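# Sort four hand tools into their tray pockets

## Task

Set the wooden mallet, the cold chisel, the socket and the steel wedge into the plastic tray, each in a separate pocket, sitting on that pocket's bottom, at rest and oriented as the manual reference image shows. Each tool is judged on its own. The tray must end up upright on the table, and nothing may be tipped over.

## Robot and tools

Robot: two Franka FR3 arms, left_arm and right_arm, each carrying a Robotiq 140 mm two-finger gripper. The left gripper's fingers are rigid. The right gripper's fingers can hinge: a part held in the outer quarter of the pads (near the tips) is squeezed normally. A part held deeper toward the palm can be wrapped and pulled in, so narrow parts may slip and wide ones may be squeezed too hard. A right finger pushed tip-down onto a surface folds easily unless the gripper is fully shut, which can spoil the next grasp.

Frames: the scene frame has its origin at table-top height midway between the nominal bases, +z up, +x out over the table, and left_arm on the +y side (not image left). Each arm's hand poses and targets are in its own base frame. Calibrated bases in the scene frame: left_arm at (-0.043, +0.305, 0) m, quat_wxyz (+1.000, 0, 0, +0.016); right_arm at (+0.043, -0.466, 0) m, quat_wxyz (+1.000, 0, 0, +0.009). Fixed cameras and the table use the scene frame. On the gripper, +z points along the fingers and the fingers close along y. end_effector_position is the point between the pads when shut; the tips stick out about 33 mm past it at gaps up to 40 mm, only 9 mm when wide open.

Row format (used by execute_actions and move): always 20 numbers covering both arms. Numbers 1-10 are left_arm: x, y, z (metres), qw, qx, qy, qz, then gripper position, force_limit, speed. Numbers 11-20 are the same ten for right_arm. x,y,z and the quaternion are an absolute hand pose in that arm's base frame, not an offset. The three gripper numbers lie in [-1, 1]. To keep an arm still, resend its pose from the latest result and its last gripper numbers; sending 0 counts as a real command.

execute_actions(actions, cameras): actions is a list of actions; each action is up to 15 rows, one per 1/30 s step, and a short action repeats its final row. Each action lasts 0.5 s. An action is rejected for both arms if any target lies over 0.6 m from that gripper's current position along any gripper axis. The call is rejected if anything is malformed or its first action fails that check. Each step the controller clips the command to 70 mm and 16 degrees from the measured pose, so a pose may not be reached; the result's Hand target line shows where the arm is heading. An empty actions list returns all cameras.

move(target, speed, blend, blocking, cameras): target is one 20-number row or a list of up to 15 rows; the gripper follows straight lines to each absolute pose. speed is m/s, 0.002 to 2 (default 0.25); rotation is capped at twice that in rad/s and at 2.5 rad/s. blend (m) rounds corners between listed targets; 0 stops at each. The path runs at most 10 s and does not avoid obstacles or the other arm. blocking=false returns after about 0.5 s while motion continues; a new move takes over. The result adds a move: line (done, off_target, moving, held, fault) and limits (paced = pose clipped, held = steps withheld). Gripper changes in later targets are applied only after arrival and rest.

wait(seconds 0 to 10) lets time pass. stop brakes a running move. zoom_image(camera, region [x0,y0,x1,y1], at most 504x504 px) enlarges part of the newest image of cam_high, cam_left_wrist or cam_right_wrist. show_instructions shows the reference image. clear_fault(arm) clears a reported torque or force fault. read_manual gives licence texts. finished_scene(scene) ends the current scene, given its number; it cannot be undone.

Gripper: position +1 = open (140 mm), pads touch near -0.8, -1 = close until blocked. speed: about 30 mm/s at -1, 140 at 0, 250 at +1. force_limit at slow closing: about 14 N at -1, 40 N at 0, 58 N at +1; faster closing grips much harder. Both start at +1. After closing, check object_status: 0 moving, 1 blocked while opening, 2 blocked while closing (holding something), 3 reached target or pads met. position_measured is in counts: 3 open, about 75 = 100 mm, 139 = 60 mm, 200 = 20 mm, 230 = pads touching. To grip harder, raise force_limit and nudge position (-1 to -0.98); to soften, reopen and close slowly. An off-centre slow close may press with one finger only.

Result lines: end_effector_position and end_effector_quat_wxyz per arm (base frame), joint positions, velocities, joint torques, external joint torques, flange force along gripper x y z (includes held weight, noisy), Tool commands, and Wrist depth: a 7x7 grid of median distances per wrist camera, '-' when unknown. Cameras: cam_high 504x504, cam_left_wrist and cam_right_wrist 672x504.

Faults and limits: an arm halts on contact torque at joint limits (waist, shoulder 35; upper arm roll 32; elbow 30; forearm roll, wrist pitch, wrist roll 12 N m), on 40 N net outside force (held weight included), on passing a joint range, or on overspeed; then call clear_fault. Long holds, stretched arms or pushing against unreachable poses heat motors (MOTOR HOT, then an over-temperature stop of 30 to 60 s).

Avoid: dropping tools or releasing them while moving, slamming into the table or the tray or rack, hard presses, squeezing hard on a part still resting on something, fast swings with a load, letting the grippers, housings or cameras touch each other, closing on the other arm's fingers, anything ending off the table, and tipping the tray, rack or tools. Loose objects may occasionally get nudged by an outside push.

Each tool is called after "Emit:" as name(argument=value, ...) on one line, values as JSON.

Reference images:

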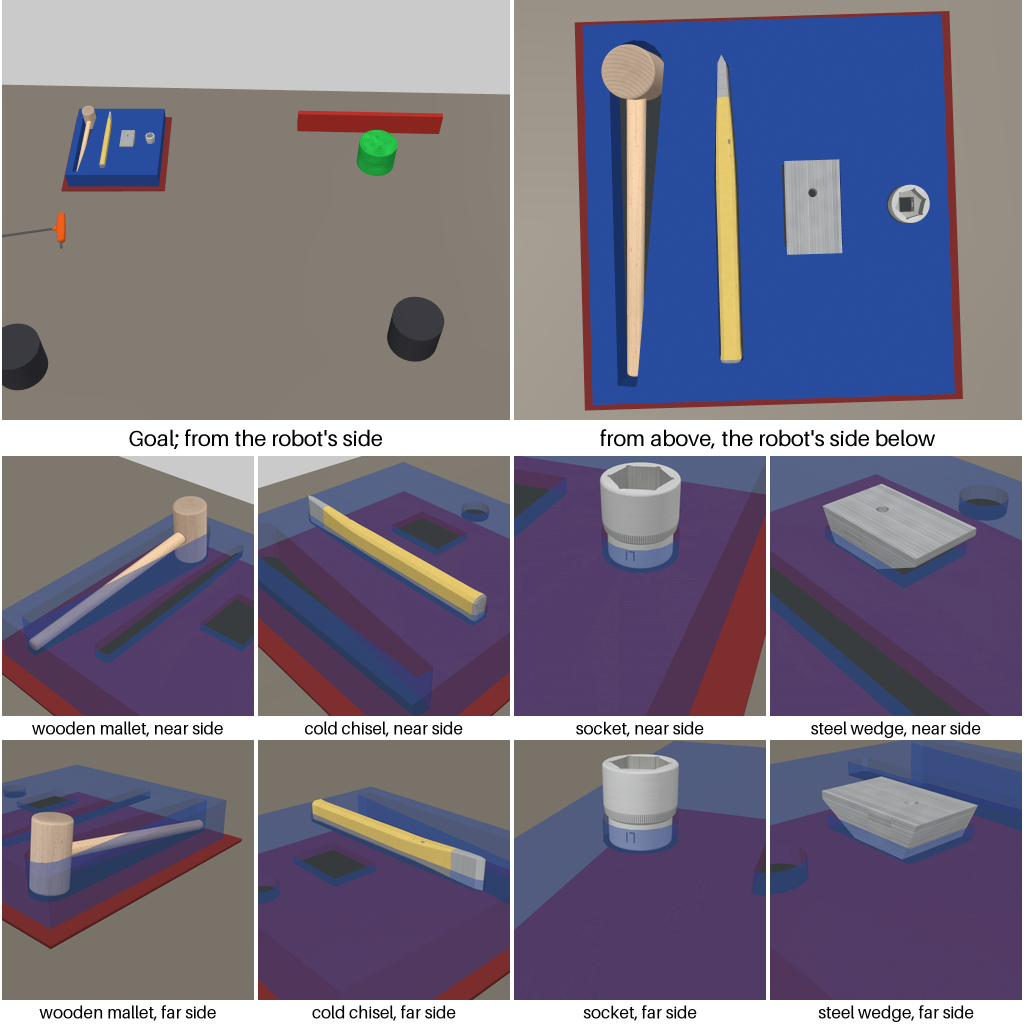

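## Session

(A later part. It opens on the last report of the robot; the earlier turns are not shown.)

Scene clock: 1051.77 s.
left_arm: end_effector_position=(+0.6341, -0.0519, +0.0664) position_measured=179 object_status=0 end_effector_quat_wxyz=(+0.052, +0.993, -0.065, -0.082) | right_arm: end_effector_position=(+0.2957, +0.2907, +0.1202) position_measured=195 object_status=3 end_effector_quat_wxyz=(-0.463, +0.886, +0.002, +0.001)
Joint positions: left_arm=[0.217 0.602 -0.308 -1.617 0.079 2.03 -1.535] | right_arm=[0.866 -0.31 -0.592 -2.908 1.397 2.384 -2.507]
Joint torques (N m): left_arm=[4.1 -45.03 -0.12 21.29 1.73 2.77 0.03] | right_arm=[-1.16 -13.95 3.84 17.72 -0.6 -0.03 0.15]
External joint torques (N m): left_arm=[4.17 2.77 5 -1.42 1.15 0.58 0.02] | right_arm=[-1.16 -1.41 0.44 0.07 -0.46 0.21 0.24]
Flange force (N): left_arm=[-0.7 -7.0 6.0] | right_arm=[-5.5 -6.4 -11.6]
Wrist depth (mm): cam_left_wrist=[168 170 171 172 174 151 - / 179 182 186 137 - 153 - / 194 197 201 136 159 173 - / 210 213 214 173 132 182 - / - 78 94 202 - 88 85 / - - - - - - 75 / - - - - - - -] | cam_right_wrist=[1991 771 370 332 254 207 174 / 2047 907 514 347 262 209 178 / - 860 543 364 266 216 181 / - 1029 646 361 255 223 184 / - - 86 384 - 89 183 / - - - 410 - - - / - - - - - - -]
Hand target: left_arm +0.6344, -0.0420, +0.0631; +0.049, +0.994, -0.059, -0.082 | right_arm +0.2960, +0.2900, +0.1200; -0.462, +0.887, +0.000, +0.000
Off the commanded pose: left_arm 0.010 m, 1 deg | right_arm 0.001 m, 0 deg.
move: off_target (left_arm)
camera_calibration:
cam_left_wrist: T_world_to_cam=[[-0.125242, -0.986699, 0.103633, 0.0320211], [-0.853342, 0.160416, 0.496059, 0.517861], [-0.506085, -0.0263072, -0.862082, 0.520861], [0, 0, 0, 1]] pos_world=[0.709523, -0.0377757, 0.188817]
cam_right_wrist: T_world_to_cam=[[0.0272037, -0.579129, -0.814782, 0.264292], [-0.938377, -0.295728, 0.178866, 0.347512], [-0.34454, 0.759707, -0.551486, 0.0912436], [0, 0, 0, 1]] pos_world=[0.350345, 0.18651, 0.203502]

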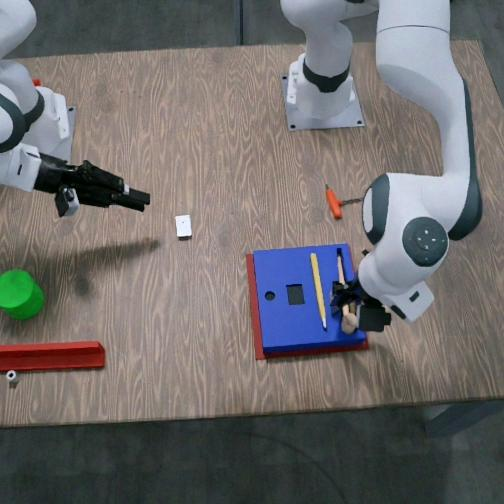

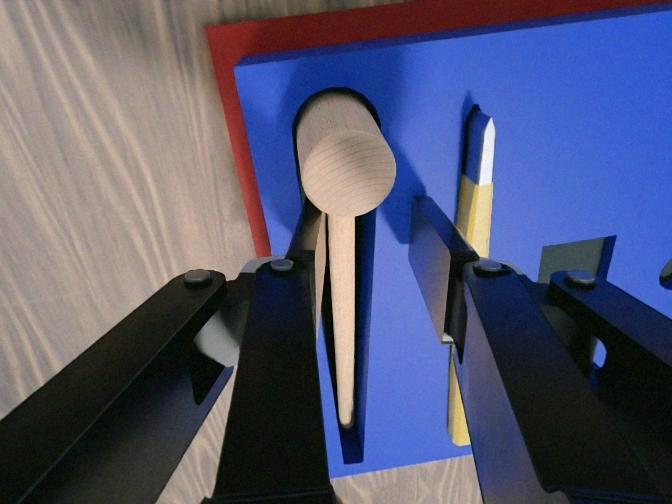

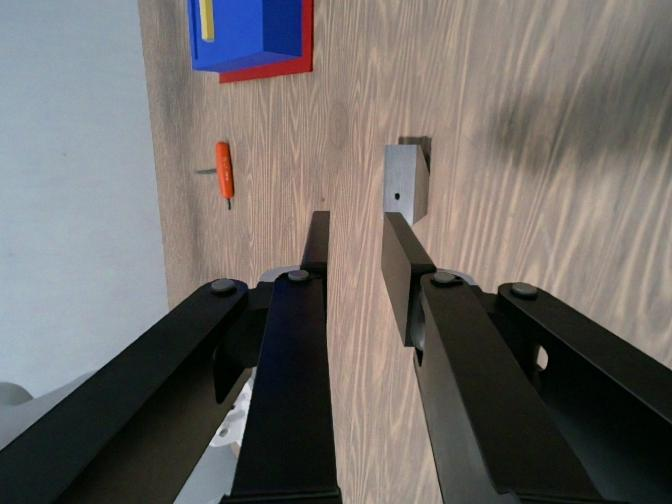

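Emit:
move(target=[[0.6341,-0.0515,0.080,0.0486,0.9944,-0.0594,-0.0819,-0.4,-0.2,-1,0.35,0.15,0.20,-0.087,0.996,0,0,-0.35,0,0],[0.632,-0.0515,0.16,0,0.9981,-0.061,0,-0.2,0,0,0.50,0.05,0.22,0,1,0,0,-0.35,0,0],[0.5,-0.2,0.25,0,0.7071,-0.7071,0,-0.2,0,0,0.60,0.01,0.20,0,1,0,0,-0.35,0,0],[0.36,-0.35,0.20,0,0.02,-1,0,-0.2,0,0,0.60,0.01,0.20,0,1,0,0,-0.35,0,0]], speed=[0.1,0.3,0.45,0.45], blend=[0.01,0.05,0.1,0], cameras=["all"])

Emit:
zoom_image(camera="cam_high", region=[240, 235, 380, 365])

Emit:
zoom_image(camera="cam_right_wrist", region=[250, 0, 550, 300])

Scene clock: 1105.00 s.
left_arm: end_effector_position=(+0.3601, -0.3492, +0.1995) position_measured=154 object_status=3 end_effector_quat_wxyz=(-0.001, -0.024, +1.000, +0.002) | right_arm: end_effector_position=(+0.6004, +0.0122, +0.2004) position_measured=173 object_status=3 end_effector_quat_wxyz=(-0.001, +1.000, -0.003, +0.001)
Joint positions: left_arm=[-0.224 -0.13 -0.533 -2.252 -0.076 2.136 0.811] | right_arm=[-0.101 0.172 0.127 -1.9 -0.022 2.073 -1.531]
Joint velocities: left_arm=[-0.001 -0.001 -0.002 0 -0.001 0 0.006] | right_arm=[within noise]
Joint torques (N m): left_arm=[0.01 -23.77 2.48 23.07 0.07 2.76 0.33] | right_arm=[-1.13 -37.78 0.69 24.6 0.4 2.46 -0.14]
External joint torques (N m): left_arm=[0.01 -0.38 0.59 -0.54 -0.57 0.28 0.33] | right_arm=[-1.06 -0.15 -0.13 0.3 -0.36 -0.19 -0.14]
Flange force (N): left_arm=[2.7 4.5 0.4] | right_arm=[0.9 1.3 -1.0]
Wrist depth (mm): cam_left_wrist=[310 309 305 305 303 300 301 / 329 326 323 322 319 320 317 / 347 344 342 330 338 336 332 / 367 363 118 359 169 348 355 / - 83 82 385 383 73 82 / - - - 415 408 - 76 / - - - 442 441 - -] | cam_right_wrist=[315 313 312 312 315 316 314 / 332 330 328 329 328 328 328 / 350 - - 338 340 339 345 / 367 370 360 363 160 366 364 / 387 75 93 304 - 89 377 / - 75 - 318 - - - / - - - 441 - - -]
Hand target: left_arm +0.3600, -0.3500, +0.2000; +0.000, -0.020, +1.000, +0.000 | right_arm +0.6000, +0.0100, +0.2000; +0.000, +1.000, +0.000, +0.000
Off the commanded pose: left_arm 0.001 m, 0 deg | right_arm 0.002 m, 0 deg.
move: done; blend cut to 0 m at target 2; limits=paced
camera_calibration:
cam_left_wrist: T_world_to_cam=[[-0.0437292, 0.99901, -0.00812651, 0.376841], [0.93333, 0.0437529, 0.356343, -0.390579], [0.356346, 0.00799786, -0.93432, 0.20487], [0, 0, 0, 1]] pos_world=[0.308014, -0.361018, 0.333657]
cam_right_wrist: T_world_to_cam=[[0.0174977, -0.999819, 0.00745725, 0.00619491], [-0.939733, -0.0138981, 0.341626, 0.501439], [-0.341461, -0.0129855, -0.939806, 0.537465], [0, 0, 0, 1]] pos_world=[0.654633, 0.0201421, 0.333762]

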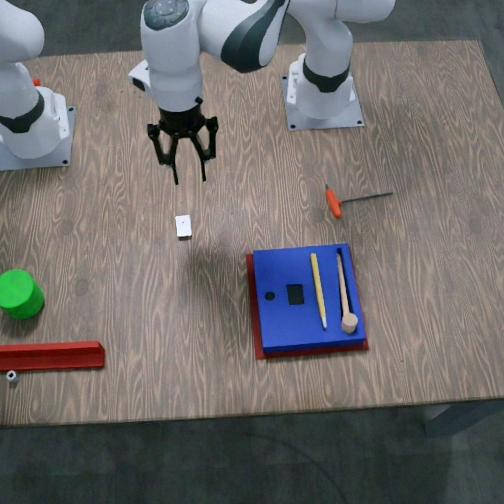

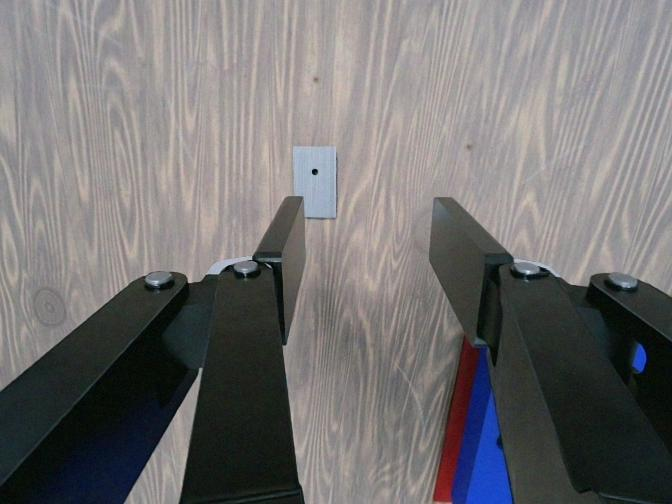

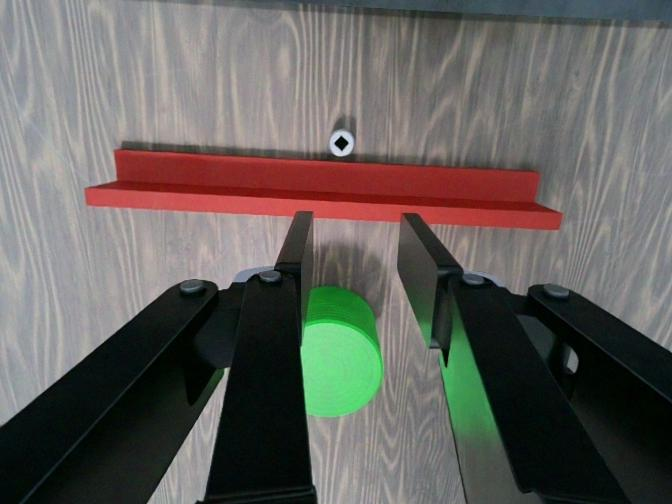

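Scaled by 3.600 from the camera's 504x504 image, which has a finer 720x720 frame.

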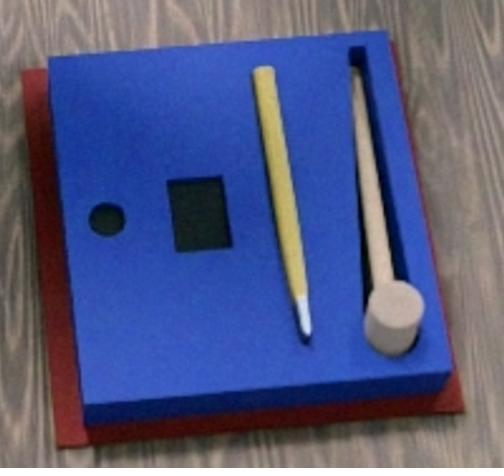

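Scaled by 1.680 from the camera's 672x504 image, which has a finer 960x720 frame.

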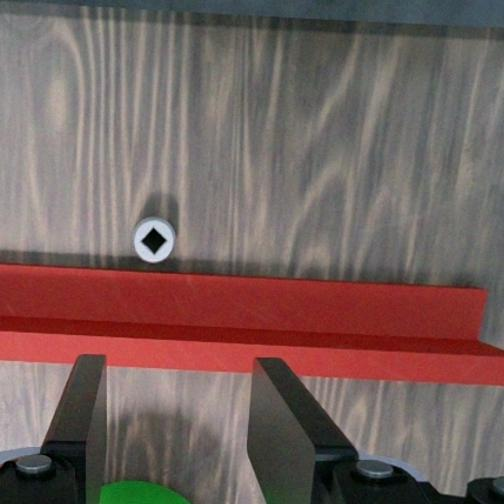

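Emit:
move(target=[[0.377,-0.377,0.09,0,-0.020,1,0,-0.2,0,0,0.634,0.0135,0.10,0,1,0,0,-0.35,0,0],[0.377,-0.377,0.0345,0,-0.020,1,0,-0.2,0,0,0.6355,0.0135,0.0445,0,1,0,0,-0.35,0,-1],[0.377,-0.377,0.0345,0,-0.020,1,0,-1,0,-1,0.6355,0.0135,0.0445,0,1,0,0,-1,0,-1]], speed=[0.3,0.1,0.1], cameras=["all"])

Scene clock: 1128.10 s.
left_arm: end_effector_position=(+0.3771, -0.3772, +0.0350) position_measured=185 object_status=2 end_effector_quat_wxyz=(+0.000, -0.018, +1.000, +0.000) | right_arm: end_effector_position=(+0.6342, +0.0136, +0.0439) position_measured=205 object_status=0 end_effector_quat_wxyz=(-0.001, +1.000, +0.003, -0.002)
Joint positions: left_arm=[-0.302 0.276 -0.475 -2.278 0.213 2.514 0.601] | right_arm=[-0.074 0.477 0.103 -1.882 -0.065 2.352 -1.513]
Joint torques (N m): left_arm=[0.17 -32.35 -3.03 19.33 0.56 2.95 -0.22] | right_arm=[-0.3 -45.56 1.6 21.93 0.59 2.77 0.22]
External joint torques (N m): left_arm=[0.06 0.84 0.55 -0.31 0.13 0.44 -0.22] | right_arm=[-0.28 -1.01 -0.41 0.01 -0.02 0.14 0.22]
Flange force (N): left_arm=[-0.5 -0.8 3.9] | right_arm=[-2.8 0.2 -1.4]
Wrist depth (mm): cam_left_wrist=[159 159 158 157 157 156 155 / 169 168 166 166 165 165 163 / 179 177 177 165 172 174 173 / 193 188 186 169 169 183 184 / - 83 93 199 195 87 189 / - - - 213 - - 76 / - - - 230 - - -] | cam_right_wrist=[170 170 170 170 170 169 172 / 179 179 178 178 179 179 178 / 190 189 189 189 188 188 188 / 199 197 198 171 195 198 199 / - - 86 112 - 88 - / - - - - - - - / - - - - - - -]
Hand target: left_arm +0.3770, -0.3770, +0.0345; +0.000, -0.020, +1.000, +0.000 | right_arm +0.6355, +0.0135, +0.0445; +0.000, +1.000, +0.000, +0.000
Off the commanded pose: left_arm 0.001 m, 0 deg | right_arm 0.001 m, 0 deg.
move: done
camera_calibration:
cam_left_wrist: T_world_to_cam=[[-0.0320432, 0.999418, -0.0116858, 0.400152], [0.933482, 0.0341034, 0.357, -0.35028], [0.357191, 0.000531, -0.934031, 0.0422106], [0, 0, 0, 1]] pos_world=[0.324724, -0.387996, 0.169152]
cam_right_wrist: T_world_to_cam=[[0.028537, -0.99955, 0.00921422, 0.00115031], [-0.937275, -0.023553, 0.347793, 0.584939], [-0.34742, -0.0185612, -0.937526, 0.405647], [0, 0, 0, 1]] pos_world=[0.689146, 0.0224561, 0.176856]

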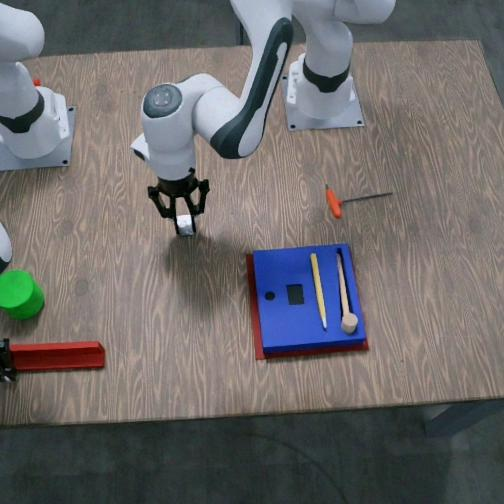

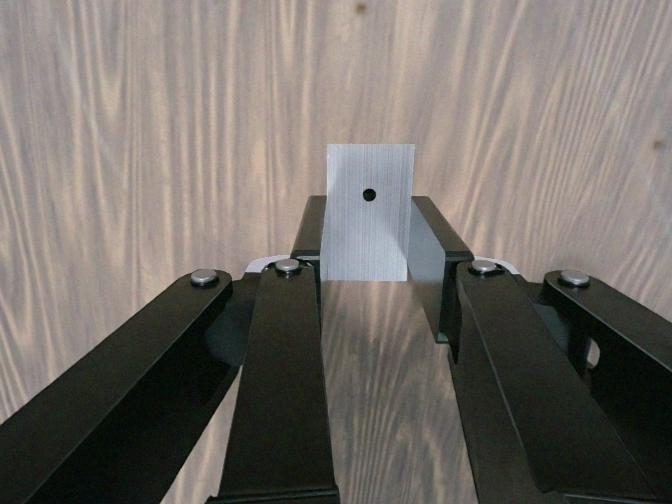

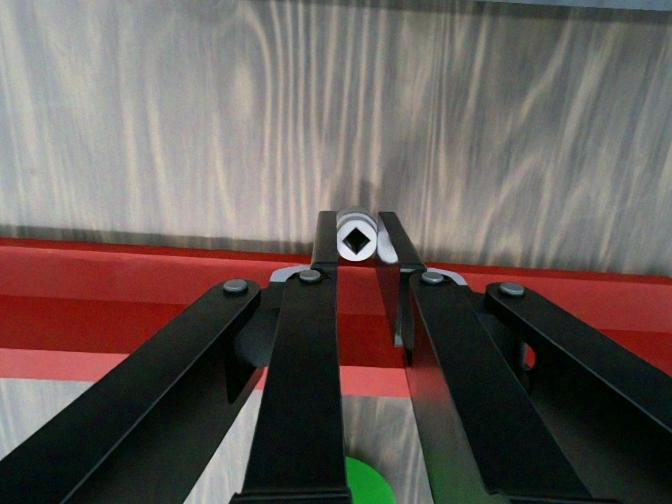

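Emit:
move(target=[[0.377,-0.377,0.15,0,-0.020,1,0,-1,0,-1,0.634,0.0135,0.14,0,1,0,0,-1,0,-1],[0.48,-0.25,0.18,0,0.7071,-0.7071,0,-1,0,-1,0.50,0.10,0.28,0,1,0,0,-1,0,-1],[0.5725,-0.1516,0.13,0,1,-0.0105,0,-1,0,-1,0.34,0.20,0.38,-0.38,0.925,0,0,-1,0,-1],[0.5725,-0.1516,0.088,0,1,-0.0105,0,-1,0,-1,0.32,0.28,0.38,-0.7071,0.7071,0,0,-1,0,-1]], speed=[0.25,0.45,0.45,0.3], blend=[0.03,0.05,0.02,0], cameras=["all"])

Emit:
zoom_image(camera="cam_left_wrist", region=[250, 80, 500, 330])

Emit:
zoom_image(camera="cam_right_wrist", region=[270, 150, 470, 350])

Scene clock: 1175.93 s.
left_arm: end_effector_position=(+0.5712, -0.1511, +0.0871) position_measured=185 object_status=2 end_effector_quat_wxyz=(+0.000, +1.000, -0.013, -0.002) | right_arm: end_effector_position=(+0.3197, +0.2799, +0.3786) position_measured=205 object_status=2 end_effector_quat_wxyz=(+0.706, -0.708, +0.003, +0.003)
Joint positions: left_arm=[-0.265 0.291 0.007 -2.043 -0.005 2.33 -1.8] | right_arm=[0.546 -0.606 -0.639 -2.838 1.311 1.808 -2.289]
Joint velocities: left_arm=[within noise] | right_arm=[0.001 0 0.002 0 -0.001 0 -0.007]
Joint torques (N m): left_arm=[0.03 -39.61 0.74 22.58 0.81 3.03 -0.28] | right_arm=[-0.19 -8.05 5.82 21.45 1.34 -1.7 -0.23]
External joint torques (N m): left_arm=[-0.07 -0.1 0.29 0.44 0.16 0.42 -0.28] | right_arm=[-0.14 -0.4 -0.32 0.53 0.07 0.02 -0.13]
Flange force (N): left_arm=[0.8 0.7 0.5] | right_arm=[0.4 -0.5 -0.8]
Wrist depth (mm): cam_left_wrist=[171 170 - - 166 203 203 / - 181 169 - - 217 215 / - 190 - 160 163 227 228 / 245 - 191 169 167 239 241 / - 78 94 - - 87 252 / - - - - - - 76 / - - - 298 - - -] | cam_right_wrist=[- 2194 429 399 415 773 479 / 2172 - 537 441 1680 814 558 / 2416 2312 532 2986 - 808 540 / - 544 587 149 134 793 537 / - - 86 - - 88 511 / - - - - - - - / - - - - - - -]
Hand target: left_arm +0.5725, -0.1516, +0.0880; +0.000, +1.000, -0.011, +0.000 | right_arm +0.3200, +0.2800, +0.3800; +0.707, -0.707, +0.000, +0.000
Off the commanded pose: left_arm 0.002 m, 0 deg | right_arm 0.001 m, 1 deg.
move: done; limits=paced
camera_calibration:
cam_left_wrist: T_world_to_cam=[[-0.0285549, -0.999532, -0.0109857, -0.12316], [-0.931974, 0.0226482, 0.361818, 0.505584], [-0.3614, 0.0205701, -0.932184, 0.434815], [0, 0, 0, 1]] pos_world=[0.624816, -0.143497, 0.221045]
cam_right_wrist: T_world_to_cam=[[0.0143239, -0.0136536, -0.999804, 0.383802], [-0.93904, -0.343696, -0.00875974, 0.405204], [-0.343509, 0.938982, -0.0177444, -0.00226308], [0, 0, 0, 1]] pos_world=[0.374228, 0.146632, 0.387236]

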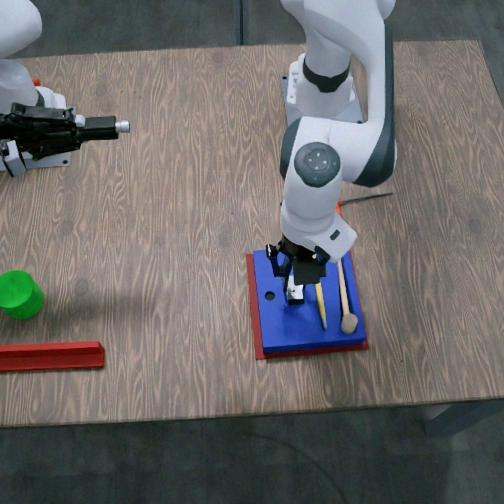

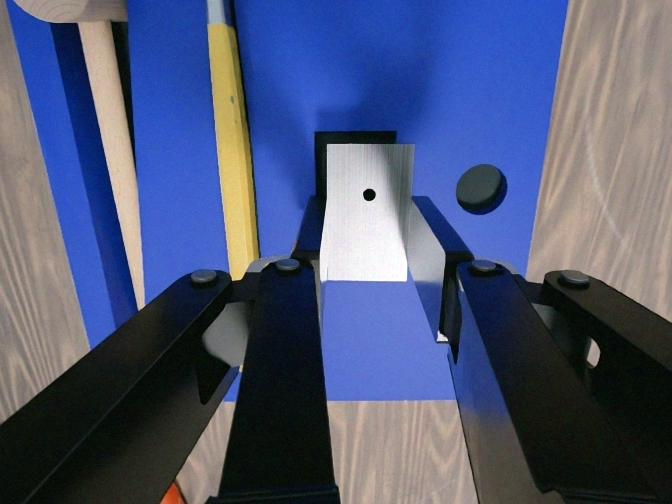

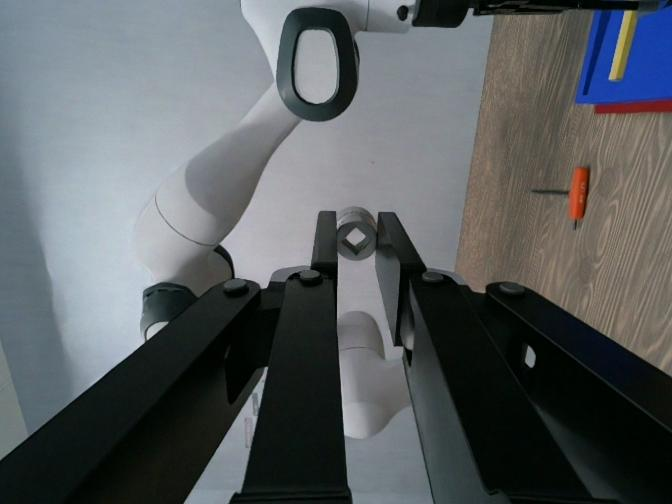

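Scaled by 2.016 from the camera's 672x504 image, which has a finer 960x720 frame.

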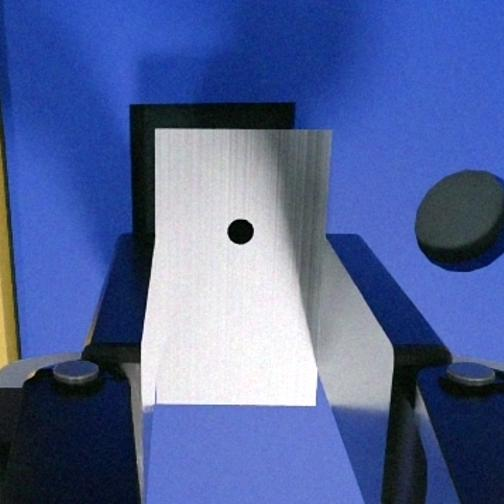

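Scaled by 2.520 from the camera's 672x504 image, which has a finer 960x720 frame.

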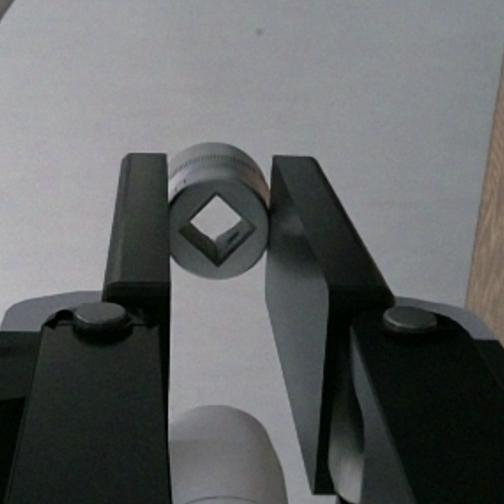

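Emit:
move(target=[[0.574,-0.1471,0.078,0,1,-0.0105,0,-1,0,-1,0.32,0.28,0.38,-0.7071,0.7071,0,0,-1,0,-1],[0.574,-0.1471,0.068,0,1,-0.0105,0,-1,0,-1,0.32,0.28,0.38,-0.7071,0.7071,0,0,-1,0,-1]], speed=[0.08,0.04], cameras=["cam_left_wrist"])

Emit:
zoom_image(camera="cam_left_wrist", region=[250, 80, 500, 330])

Scene clock: 1195.67 s.
left_arm: end_effector_position=(+0.5774, -0.1491, +0.0764) position_measured=185 object_status=2 end_effector_quat_wxyz=(+0.001, +1.000, -0.010, +0.005) | right_arm: end_effector_position=(+0.3196, +0.2799, +0.3787) position_measured=205 object_status=2 end_effector_quat_wxyz=(+0.706, -0.708, +0.003, +0.003)
Joint positions: left_arm=[-0.263 0.313 0.011 -2.047 -0.005 2.371 -1.801] | right_arm=[0.547 -0.606 -0.64 -2.837 1.311 1.808 -2.291]
Joint velocities: left_arm=[0 -0.001 0 0 0 0.003 0] | right_arm=[within noise]
Joint torques (N m): left_arm=[0.86 -32.71 0.59 18.94 0.54 3.22 0.11] | right_arm=[-0.2 -8.13 5.84 21.39 1.37 -1.68 -0.22]
External joint torques (N m): left_arm=[0.97 7.23 0.27 -2.96 -0.09 0.56 0.11] | right_arm=[-0.19 -0.53 -0.34 0.48 0.1 0.04 -0.12]
Flange force (N): left_arm=[6.2 -0.1 14.8] | right_arm=[-0.4 -0.9 -0.8]
Wrist depth (mm): cam_left_wrist=[136 - - - - - 195 / - 167 - - - - 207 / - 179 167 159 162 216 218 / - - 174 169 166 223 231 / - 78 93 - - 87 240 / - - - - - - 76 / - - - 281 - - -] | cam_right_wrist=[- - - 402 2087 768 - / - - 575 570 - 817 535 / - 502 527 - 2287 790 537 / 2721 532 550 149 1086 785 537 / 2756 - 86 - - 88 508 / - - - - - - - / - - - - - - -]
Hand target: left_arm +0.5739, -0.1471, +0.0681; +0.000, +1.000, -0.010, +0.000 | right_arm +0.3200, +0.2800, +0.3800; +0.707, -0.707, +0.000, +0.000
Off the commanded pose: left_arm 0.009 m, 1 deg | right_arm 0.001 m, 0 deg.
move: off_target (left_arm)
camera_calibration:
cam_left_wrist: T_world_to_cam=[[-0.023031, -0.999697, -0.00868505, -0.124526], [-0.93757, 0.0185825, 0.347299, 0.51896], [-0.347032, 0.0161415, -0.937714, 0.41845], [0, 0, 0, 1]] pos_world=[0.628909, -0.140886, 0.211071]
Images, in order (width x height): cam_left_wrist 672x504.

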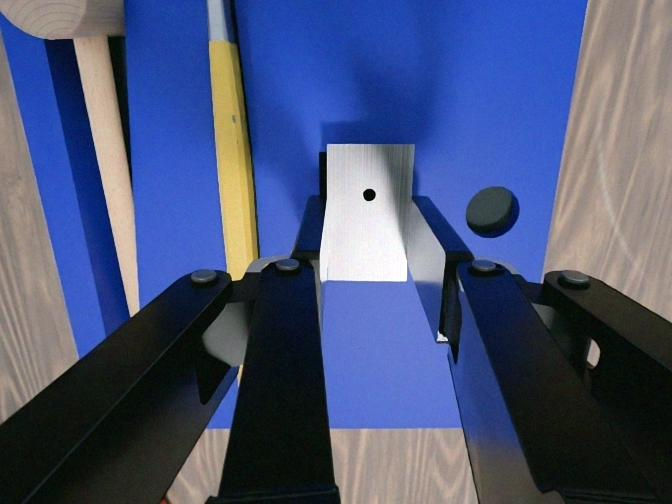

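Scaled by 2.016 from the camera's 672x504 image, which has a finer 960x720 frame.

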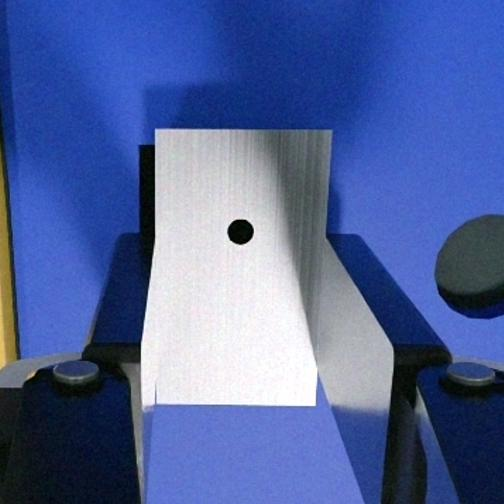

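Emit:
move(target=[[0.5735,-0.1455,0.088,0,1,-0.0105,0,-1,0,-1,0.32,0.28,0.38,-0.7071,0.7071,0,0,-1,0,-1],[0.5735,-0.1462,0.078,0,1,-0.0105,0,-1,0,-1,0.32,0.28,0.38,-0.7071,0.7071,0,0,-1,0,-1],[0.5735,-0.1462,0.069,0,1,-0.0105,0,-1,0,-1,0.32,0.28,0.38,-0.7071,0.7071,0,0,-1,0,-1]], speed=[0.08,0.08,0.03], cameras=["cam_left_wrist"])

Emit:
zoom_image(camera="cam_left_wrist", region=[250, 80, 500, 330])

Scene clock: 1219.73 s.
left_arm: end_effector_position=(+0.5735, -0.1466, +0.0711) position_measured=185 object_status=2 end_effector_quat_wxyz=(+0.000, +1.000, -0.009, +0.000) | right_arm: end_effector_position=(+0.3196, +0.2799, +0.3787) position_measured=205 object_status=2 end_effector_quat_wxyz=(+0.706, -0.708, +0.003, +0.003)
Joint positions: left_arm=[-0.261 0.318 0.011 -2.052 -0.005 2.37 -1.801] | right_arm=[0.547 -0.606 -0.64 -2.837 1.311 1.808 -2.291]
Joint velocities: left_arm=[-0.001 0.001 0 -0.001 0 0.004 0.003] | right_arm=[within noise]
Joint torques (N m): left_arm=[0.59 -37.53 0.2 21.23 0.52 3.25 0.17] | right_arm=[-0.25 -8.16 5.81 21.35 1.35 -1.71 -0.25]
External joint torques (N m): left_arm=[0.57 2.35 -0.25 -0.46 -0.11 0.64 0.17] | right_arm=[-0.33 -0.61 -0.45 0.56 0.11 0.03 -0.15]
Flange force (N): left_arm=[3.4 -0.1 5.6] | right_arm=[-0.5 -0.9 -1.3]
Wrist depth (mm): cam_left_wrist=[152 - 142 - - 152 190 / - 166 - - - - 201 / - 179 161 159 159 - 212 / - - 168 169 166 - 224 / - 78 93 189 - 87 234 / - - - - - - 76 / - - - 277 - - -] | cam_right_wrist=[1991 - - 404 392 771 470 / - 2559 533 446 - 808 521 / - 521 526 - - 811 542 / - 543 553 149 1102 785 536 / - - 86 - - 88 503 / - - - - - - - / - - - - - - -]
Hand target: left_arm +0.5735, -0.1462, +0.0690; +0.000, +1.000, -0.010, +0.000 | right_arm +0.3200, +0.2800, +0.3800; +0.707, -0.707, +0.000, +0.000
Off the commanded pose: left_arm 0.002 m, 0 deg | right_arm 0.001 m, 0 deg.
move: done
camera_calibration:
cam_left_wrist: T_world_to_cam=[[-0.0206636, -0.999723, -0.0112781, -0.123286], [-0.9338, 0.0152683, 0.35747, 0.51379], [-0.357199, 0.0179181, -0.933856, 0.417951], [0, 0, 0, 1]] pos_world=[0.626521, -0.138585, 0.205252]
Images, in order (width x height): cam_left_wrist 672x504.

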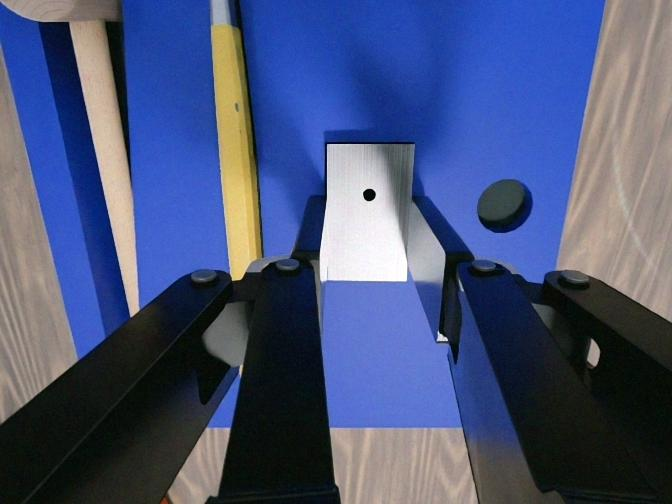

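Scaled by 2.016 from the camera's 672x504 image, which has a finer 960x720 frame.

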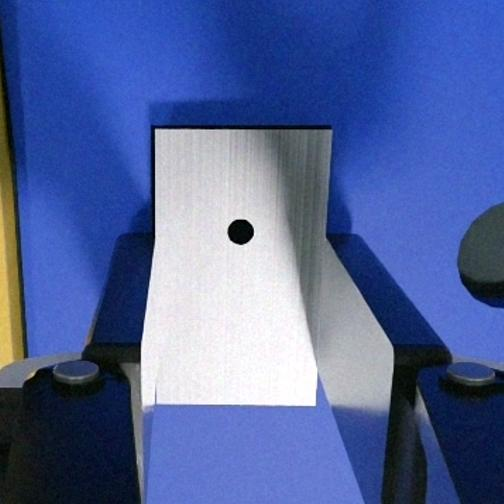

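Emit:
move(target=[[0.5745,-0.1466,0.0660,0,1,-0.0105,0,-1,0,-1,0.32,0.28,0.38,-0.7071,0.7071,0,0,-1,0,-1]], speed=[0.03], cameras=["cam_left_wrist"])

Emit:
zoom_image(camera="cam_left_wrist", region=[250, 80, 500, 330])

Scene clock: 1228.70 s.
left_arm: end_effector_position=(+0.5755, -0.1471, +0.0709) position_measured=185 object_status=2 end_effector_quat_wxyz=(+0.000, +1.000, -0.009, +0.002) | right_arm: end_effector_position=(+0.3196, +0.2799, +0.3787) position_measured=205 object_status=2 end_effector_quat_wxyz=(+0.706, -0.708, +0.003, +0.003)
Joint positions: left_arm=[-0.261 0.321 0.011 -2.05 -0.005 2.375 -1.801] | right_arm=[0.547 -0.606 -0.64 -2.837 1.311 1.808 -2.291]
Joint torques (N m): left_arm=[0.56 -34.51 0.15 20.38 0.51 3.28 0.2] | right_arm=[-0.26 -8.14 5.86 21.42 1.38 -1.68 -0.23]
External joint torques (N m): left_arm=[0.6 5.46 -0.24 -1.32 -0.11 0.66 0.2] | right_arm=[-0.19 -0.45 -0.28 0.51 0.11 0.04 -0.13]
Flange force (N): left_arm=[7.8 0.8 11.3] | right_arm=[0.0 -0.7 -0.6]
Wrist depth (mm): cam_left_wrist=[152 154 151 - - 151 190 / - 169 - - - - 201 / - - 163 160 160 - 212 / - 187 169 169 168 184 225 / 234 78 93 - - 87 235 / - - - - - - 76 / - - - 275 - - -] | cam_right_wrist=[1972 2172 - 406 394 773 453 / - - 554 570 2622 814 547 / 2416 509 527 2337 - 799 540 / - 550 570 149 133 799 536 / - - 86 - - 88 503 / - - - - - - - / - - - - - - -]
Hand target: left_arm +0.5745, -0.1466, +0.0660; +0.000, +1.000, -0.010, +0.000 | right_arm +0.3200, +0.2800, +0.3800; +0.707, -0.707, +0.000, +0.000
Off the commanded pose: left_arm 0.005 m, 0 deg | right_arm 0.001 m, 0 deg.
move: off_target (left_arm)
camera_calibration:
cam_left_wrist: T_world_to_cam=[[-0.0206441, -0.999734, -0.0102873, -0.123872], [-0.935282, 0.0156751, 0.353556, 0.516853], [-0.353301, 0.0169204, -0.935357, 0.416279], [0, 0, 0, 1]] pos_world=[0.627917, -0.138984, 0.205359]
Images, in order (width x height): cam_left_wrist 672x504.

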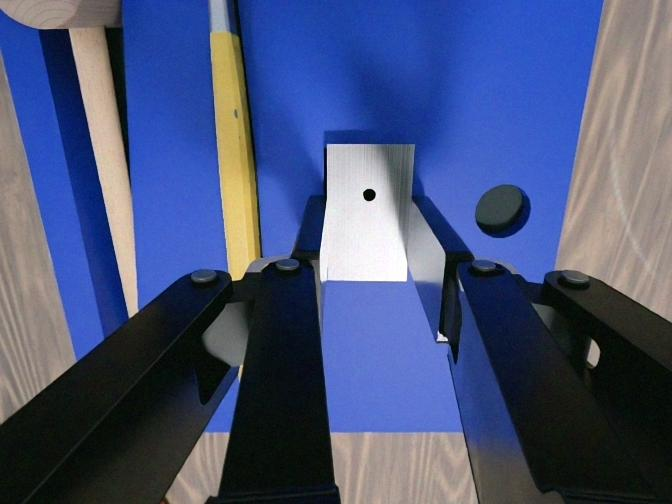

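Scaled by 2.016 from the camera's 672x504 image, which has a finer 960x720 frame.

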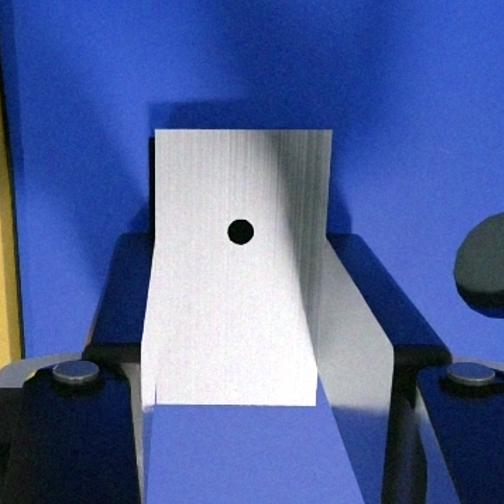

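Emit:
move(target=[[0.5740,-0.1466,0.0705,0,1,-0.0105,0,-0.25,0,-1,0.32,0.28,0.38,-0.7071,0.7071,0,0,-1,0,-1],[0.5740,-0.1466,0.0705,0,1,-0.0105,0,-0.2,0,-1,0.32,0.28,0.38,-0.7071,0.7071,0,0,-1,0,-1],[0.5740,-0.1466,0.15,0,1,-0.0105,0,-0.2,0,-1,0.32,0.28,0.38,-0.7071,0.7071,0,0,-1,0,-1]], speed=[0.05,0.05,0.25], cameras=["cam_left_wrist","cam_high"])

Emit:
zoom_image(camera="cam_left_wrist", region=[250, 80, 500, 330])

Emit:
zoom_image(camera="cam_high", region=[240, 235, 380, 365])

Scene clock: 1268.83 s.
left_arm: end_effector_position=(+0.5747, -0.1475, +0.1507) position_measured=154 object_status=3 end_effector_quat_wxyz=(+0.001, +1.000, -0.009, +0.002) | right_arm: end_effector_position=(+0.3196, +0.2799, +0.3787) position_measured=205 object_status=2 end_effector_quat_wxyz=(+0.706, -0.708, +0.003, +0.003)
Joint positions: left_arm=[-0.261 0.202 0.011 -1.992 -0.005 2.197 -1.801] | right_arm=[0.547 -0.606 -0.64 -2.837 1.311 1.808 -2.291]
Joint velocities: left_arm=[0 0.001 -0.001 -0.001 -0.001 -0.003 0.002] | right_arm=[within noise]
Joint torques (N m): left_arm=[0.42 -37.01 0.29 23.39 1 2.48 0.09] | right_arm=[-0.19 -8.12 5.87 21.4 1.37 -1.68 -0.23]
External joint torques (N m): left_arm=[0.36 0.93 -0.04 -0.02 0.27 -0.16 0.09] | right_arm=[-0.19 -0.5 -0.32 0.57 0.11 0.04 -0.13]
Flange force (N): left_arm=[2.8 0.2 0.8] | right_arm=[0.0 -0.8 -0.7]
Wrist depth (mm): cam_left_wrist=[263 215 221 - - 264 261 / 275 264 231 - - 273 277 / 293 287 - 243 - 294 292 / 311 311 101 257 169 303 311 / - 83 82 343 280 73 82 / - - - 355 355 - 77 / - - - 378 381 - -] | cam_right_wrist=[2792 2108 405 426 1937 762 468 / - - 448 - - 808 518 / - 514 563 - - 805 542 / - 546 - 149 132 793 535 / - - 86 - - 88 509 / - - - - - - - / - - - - - - -]
Hand target: left_arm +0.5740, -0.1466, +0.1500; +0.000, +1.000, -0.010, +0.000 | right_arm +0.3200, +0.2800, +0.3800; +0.707, -0.707, +0.000, +0.000
Off the commanded pose: left_arm 0.001 m, 0 deg | right_arm 0.001 m, 0 deg.
move: done
camera_calibration:
cam_left_wrist: T_world_to_cam=[[-0.0210475, -0.99974, -0.00873161, -0.123455], [-0.934855, 0.0165841, 0.354642, 0.487665], [-0.354406, 0.0156271, -0.934961, 0.491019], [0, 0, 0, 1]] pos_world=[0.627318, -0.139183, 0.285059]
Images, in order (width x height): cam_high 504x504, cam_left_wrist 672x504.

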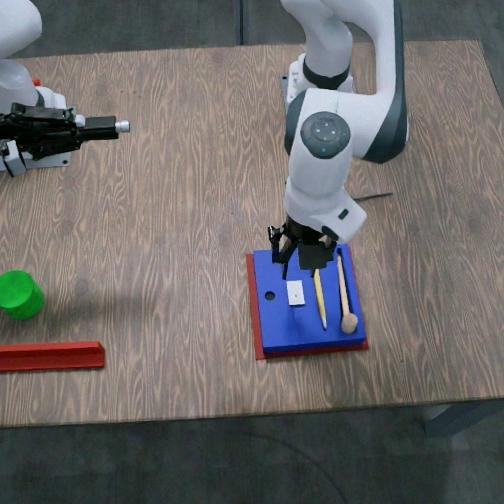

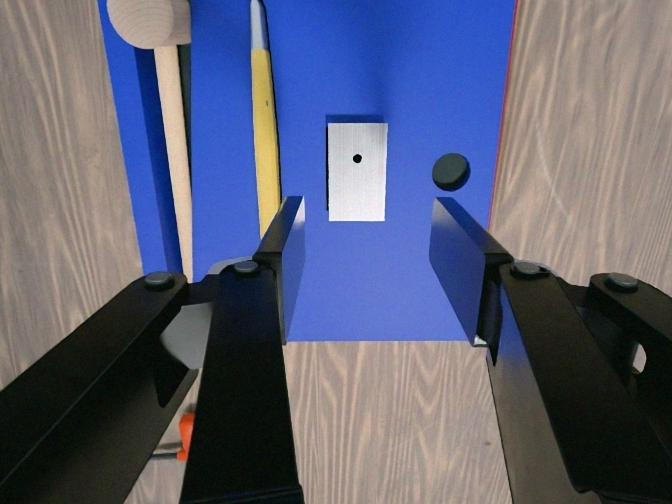

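Scaled by 2.016 from the camera's 672x504 image, which has a finer 960x720 frame.

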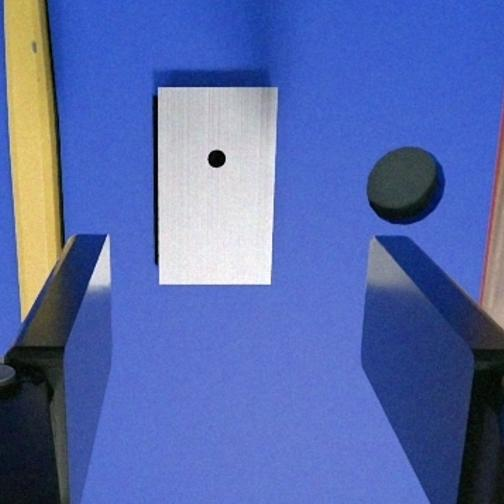

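Scaled by 3.600 from the camera's 504x504 image, which has a finer 720x720 frame.

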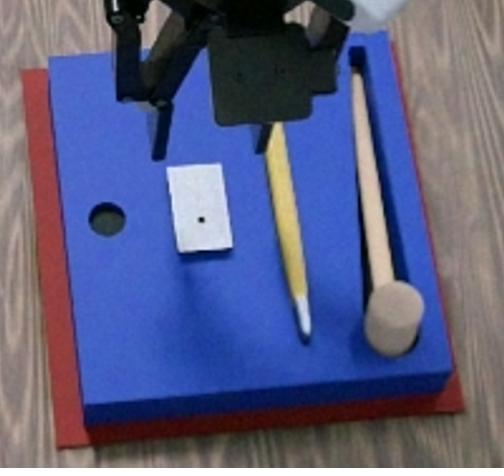

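Emit:
move(target=[[0.48,-0.2,0.28,0,0.7071,-0.7071,0,-0.1,0,0,0.32,0.28,0.38,-0.7071,0.7071,0,0,-1,0,-1],[0.372,-0.34,0.373,0.5,0.5,-0.5,0.5,-0.1,0,0,0.32,0.28,0.38,-0.7071,0.7071,0,0,-1,0,-1]], speed=0.4, blend=[0.05,0], cameras=["all"])

Emit:
zoom_image(camera="cam_left_wrist", region=[230, 100, 500, 350])

Emit:
zoom_image(camera="cam_high", region=[240, 235, 380, 365])

Scene clock: 1300.43 s.
left_arm: end_effector_position=(+0.3717, -0.3395, +0.3720) position_measured=141 object_status=3 end_effector_quat_wxyz=(+0.501, +0.503, -0.499, +0.498) | right_arm: end_effector_position=(+0.3196, +0.2799, +0.3787) position_measured=205 object_status=2 end_effector_quat_wxyz=(+0.706, -0.708, +0.003, +0.003)
Joint positions: left_arm=[-0.91 -0.422 0.787 -2.677 -1.486 1.901 0.803] | right_arm=[0.547 -0.606 -0.64 -2.837 1.311 1.808 -2.291]
Joint velocities: left_arm=[0.001 0.001 0 0.001 -0.001 -0.001 0.006] | right_arm=[within noise]
Joint torques (N m): left_arm=[0.08 -9.18 -6.21 20.17 -1.77 -2.21 0.28] | right_arm=[-0.28 -8.16 5.76 21.4 1.36 -1.67 -0.18]
External joint torques (N m): left_arm=[0.15 0.64 0.16 0.39 -0.5 -0.34 0.25] | right_arm=[-0.33 -0.61 -0.47 0.57 0.11 0.05 -0.08]
Flange force (N): left_arm=[-3.5 -4.8 1.5] | right_arm=[-0.5 -1.1 -1.3]
Wrist depth (mm): cam_left_wrist=[2003 2038 1922 520 525 1726 541 / 2388 2230 - 481 517 - 502 / - - 2189 267 1906 582 488 / 2388 - 118 1219 144 131 - / - 83 111 876 815 - 90 / - - - 660 672 - - / - - - 535 540 - -] | cam_right_wrist=[2108 - 2500 - - 817 505 / 2108 - - 502 - 814 544 / - 2362 2009 462 - 805 537 / - 2654 717 149 133 793 537 / - - 86 - - 88 507 / - - - - - - - / - - - - - - -]
Hand target: left_arm +0.3720, -0.3400, +0.3730; +0.500, +0.500, -0.500, +0.500 | right_arm +0.3200, +0.2800, +0.3800; +0.707, -0.707, +0.000, +0.000
Off the commanded pose: left_arm 0.001 m, 0 deg | right_arm 0.001 m, 0 deg.
move: done; limits=paced
camera_calibration:
cam_left_wrist: T_world_to_cam=[[-0.999924, -0.0116889, 0.00403128, 0.376807], [-0.00797081, 0.360132, -0.932867, 0.473671], [0.00945243, -0.932828, -0.360197, -0.042209], [0, 0, 0, 1]] pos_world=[0.380953, -0.205553, 0.42515]
cam_right_wrist: T_world_to_cam=[[0.0158333, -0.0131124, -0.999789, 0.383255], [-0.938957, -0.343878, -0.0103599, 0.405857], [-0.34367, 0.938923, -0.0177567, -0.0022818], [0, 0, 0, 1]] pos_world=[0.37423, 0.146733, 0.387338]

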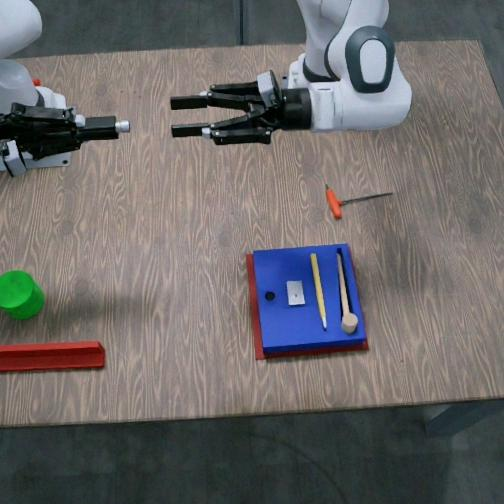

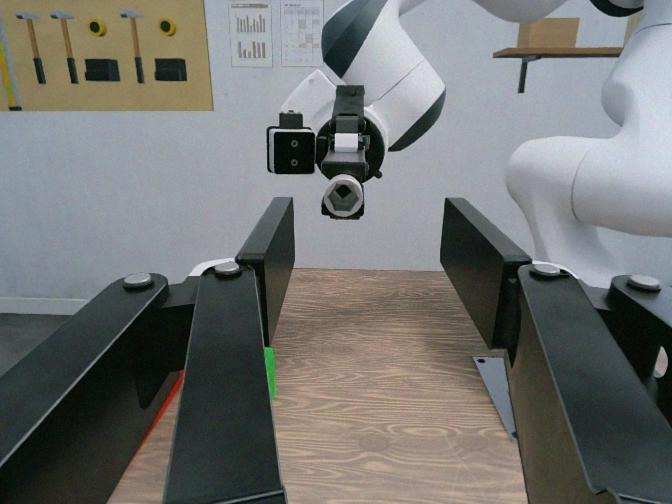

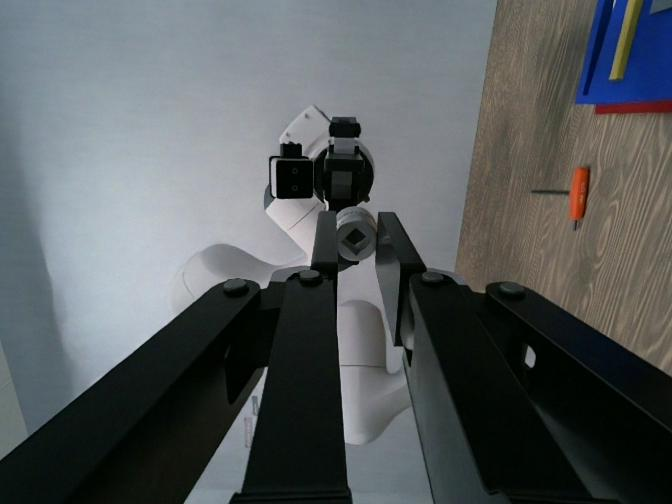

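Scaled by 1.867 from the camera's 672x504 image, which has a finer 960x720 frame.

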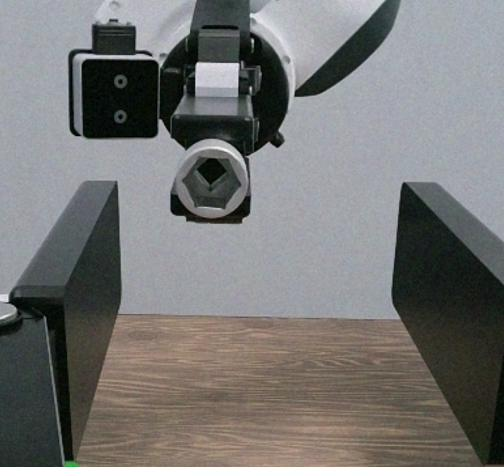

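Scaled by 3.600 from the camera's 504x504 image, which has a finer 720x720 frame.

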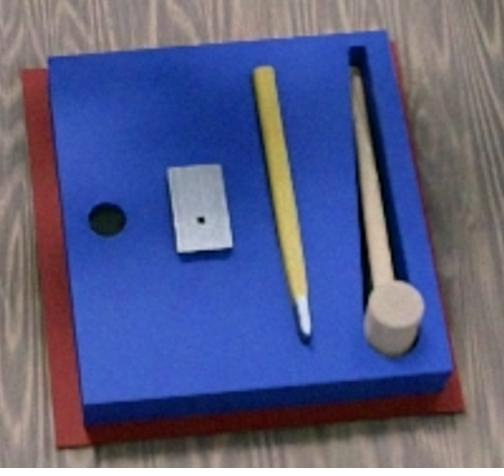

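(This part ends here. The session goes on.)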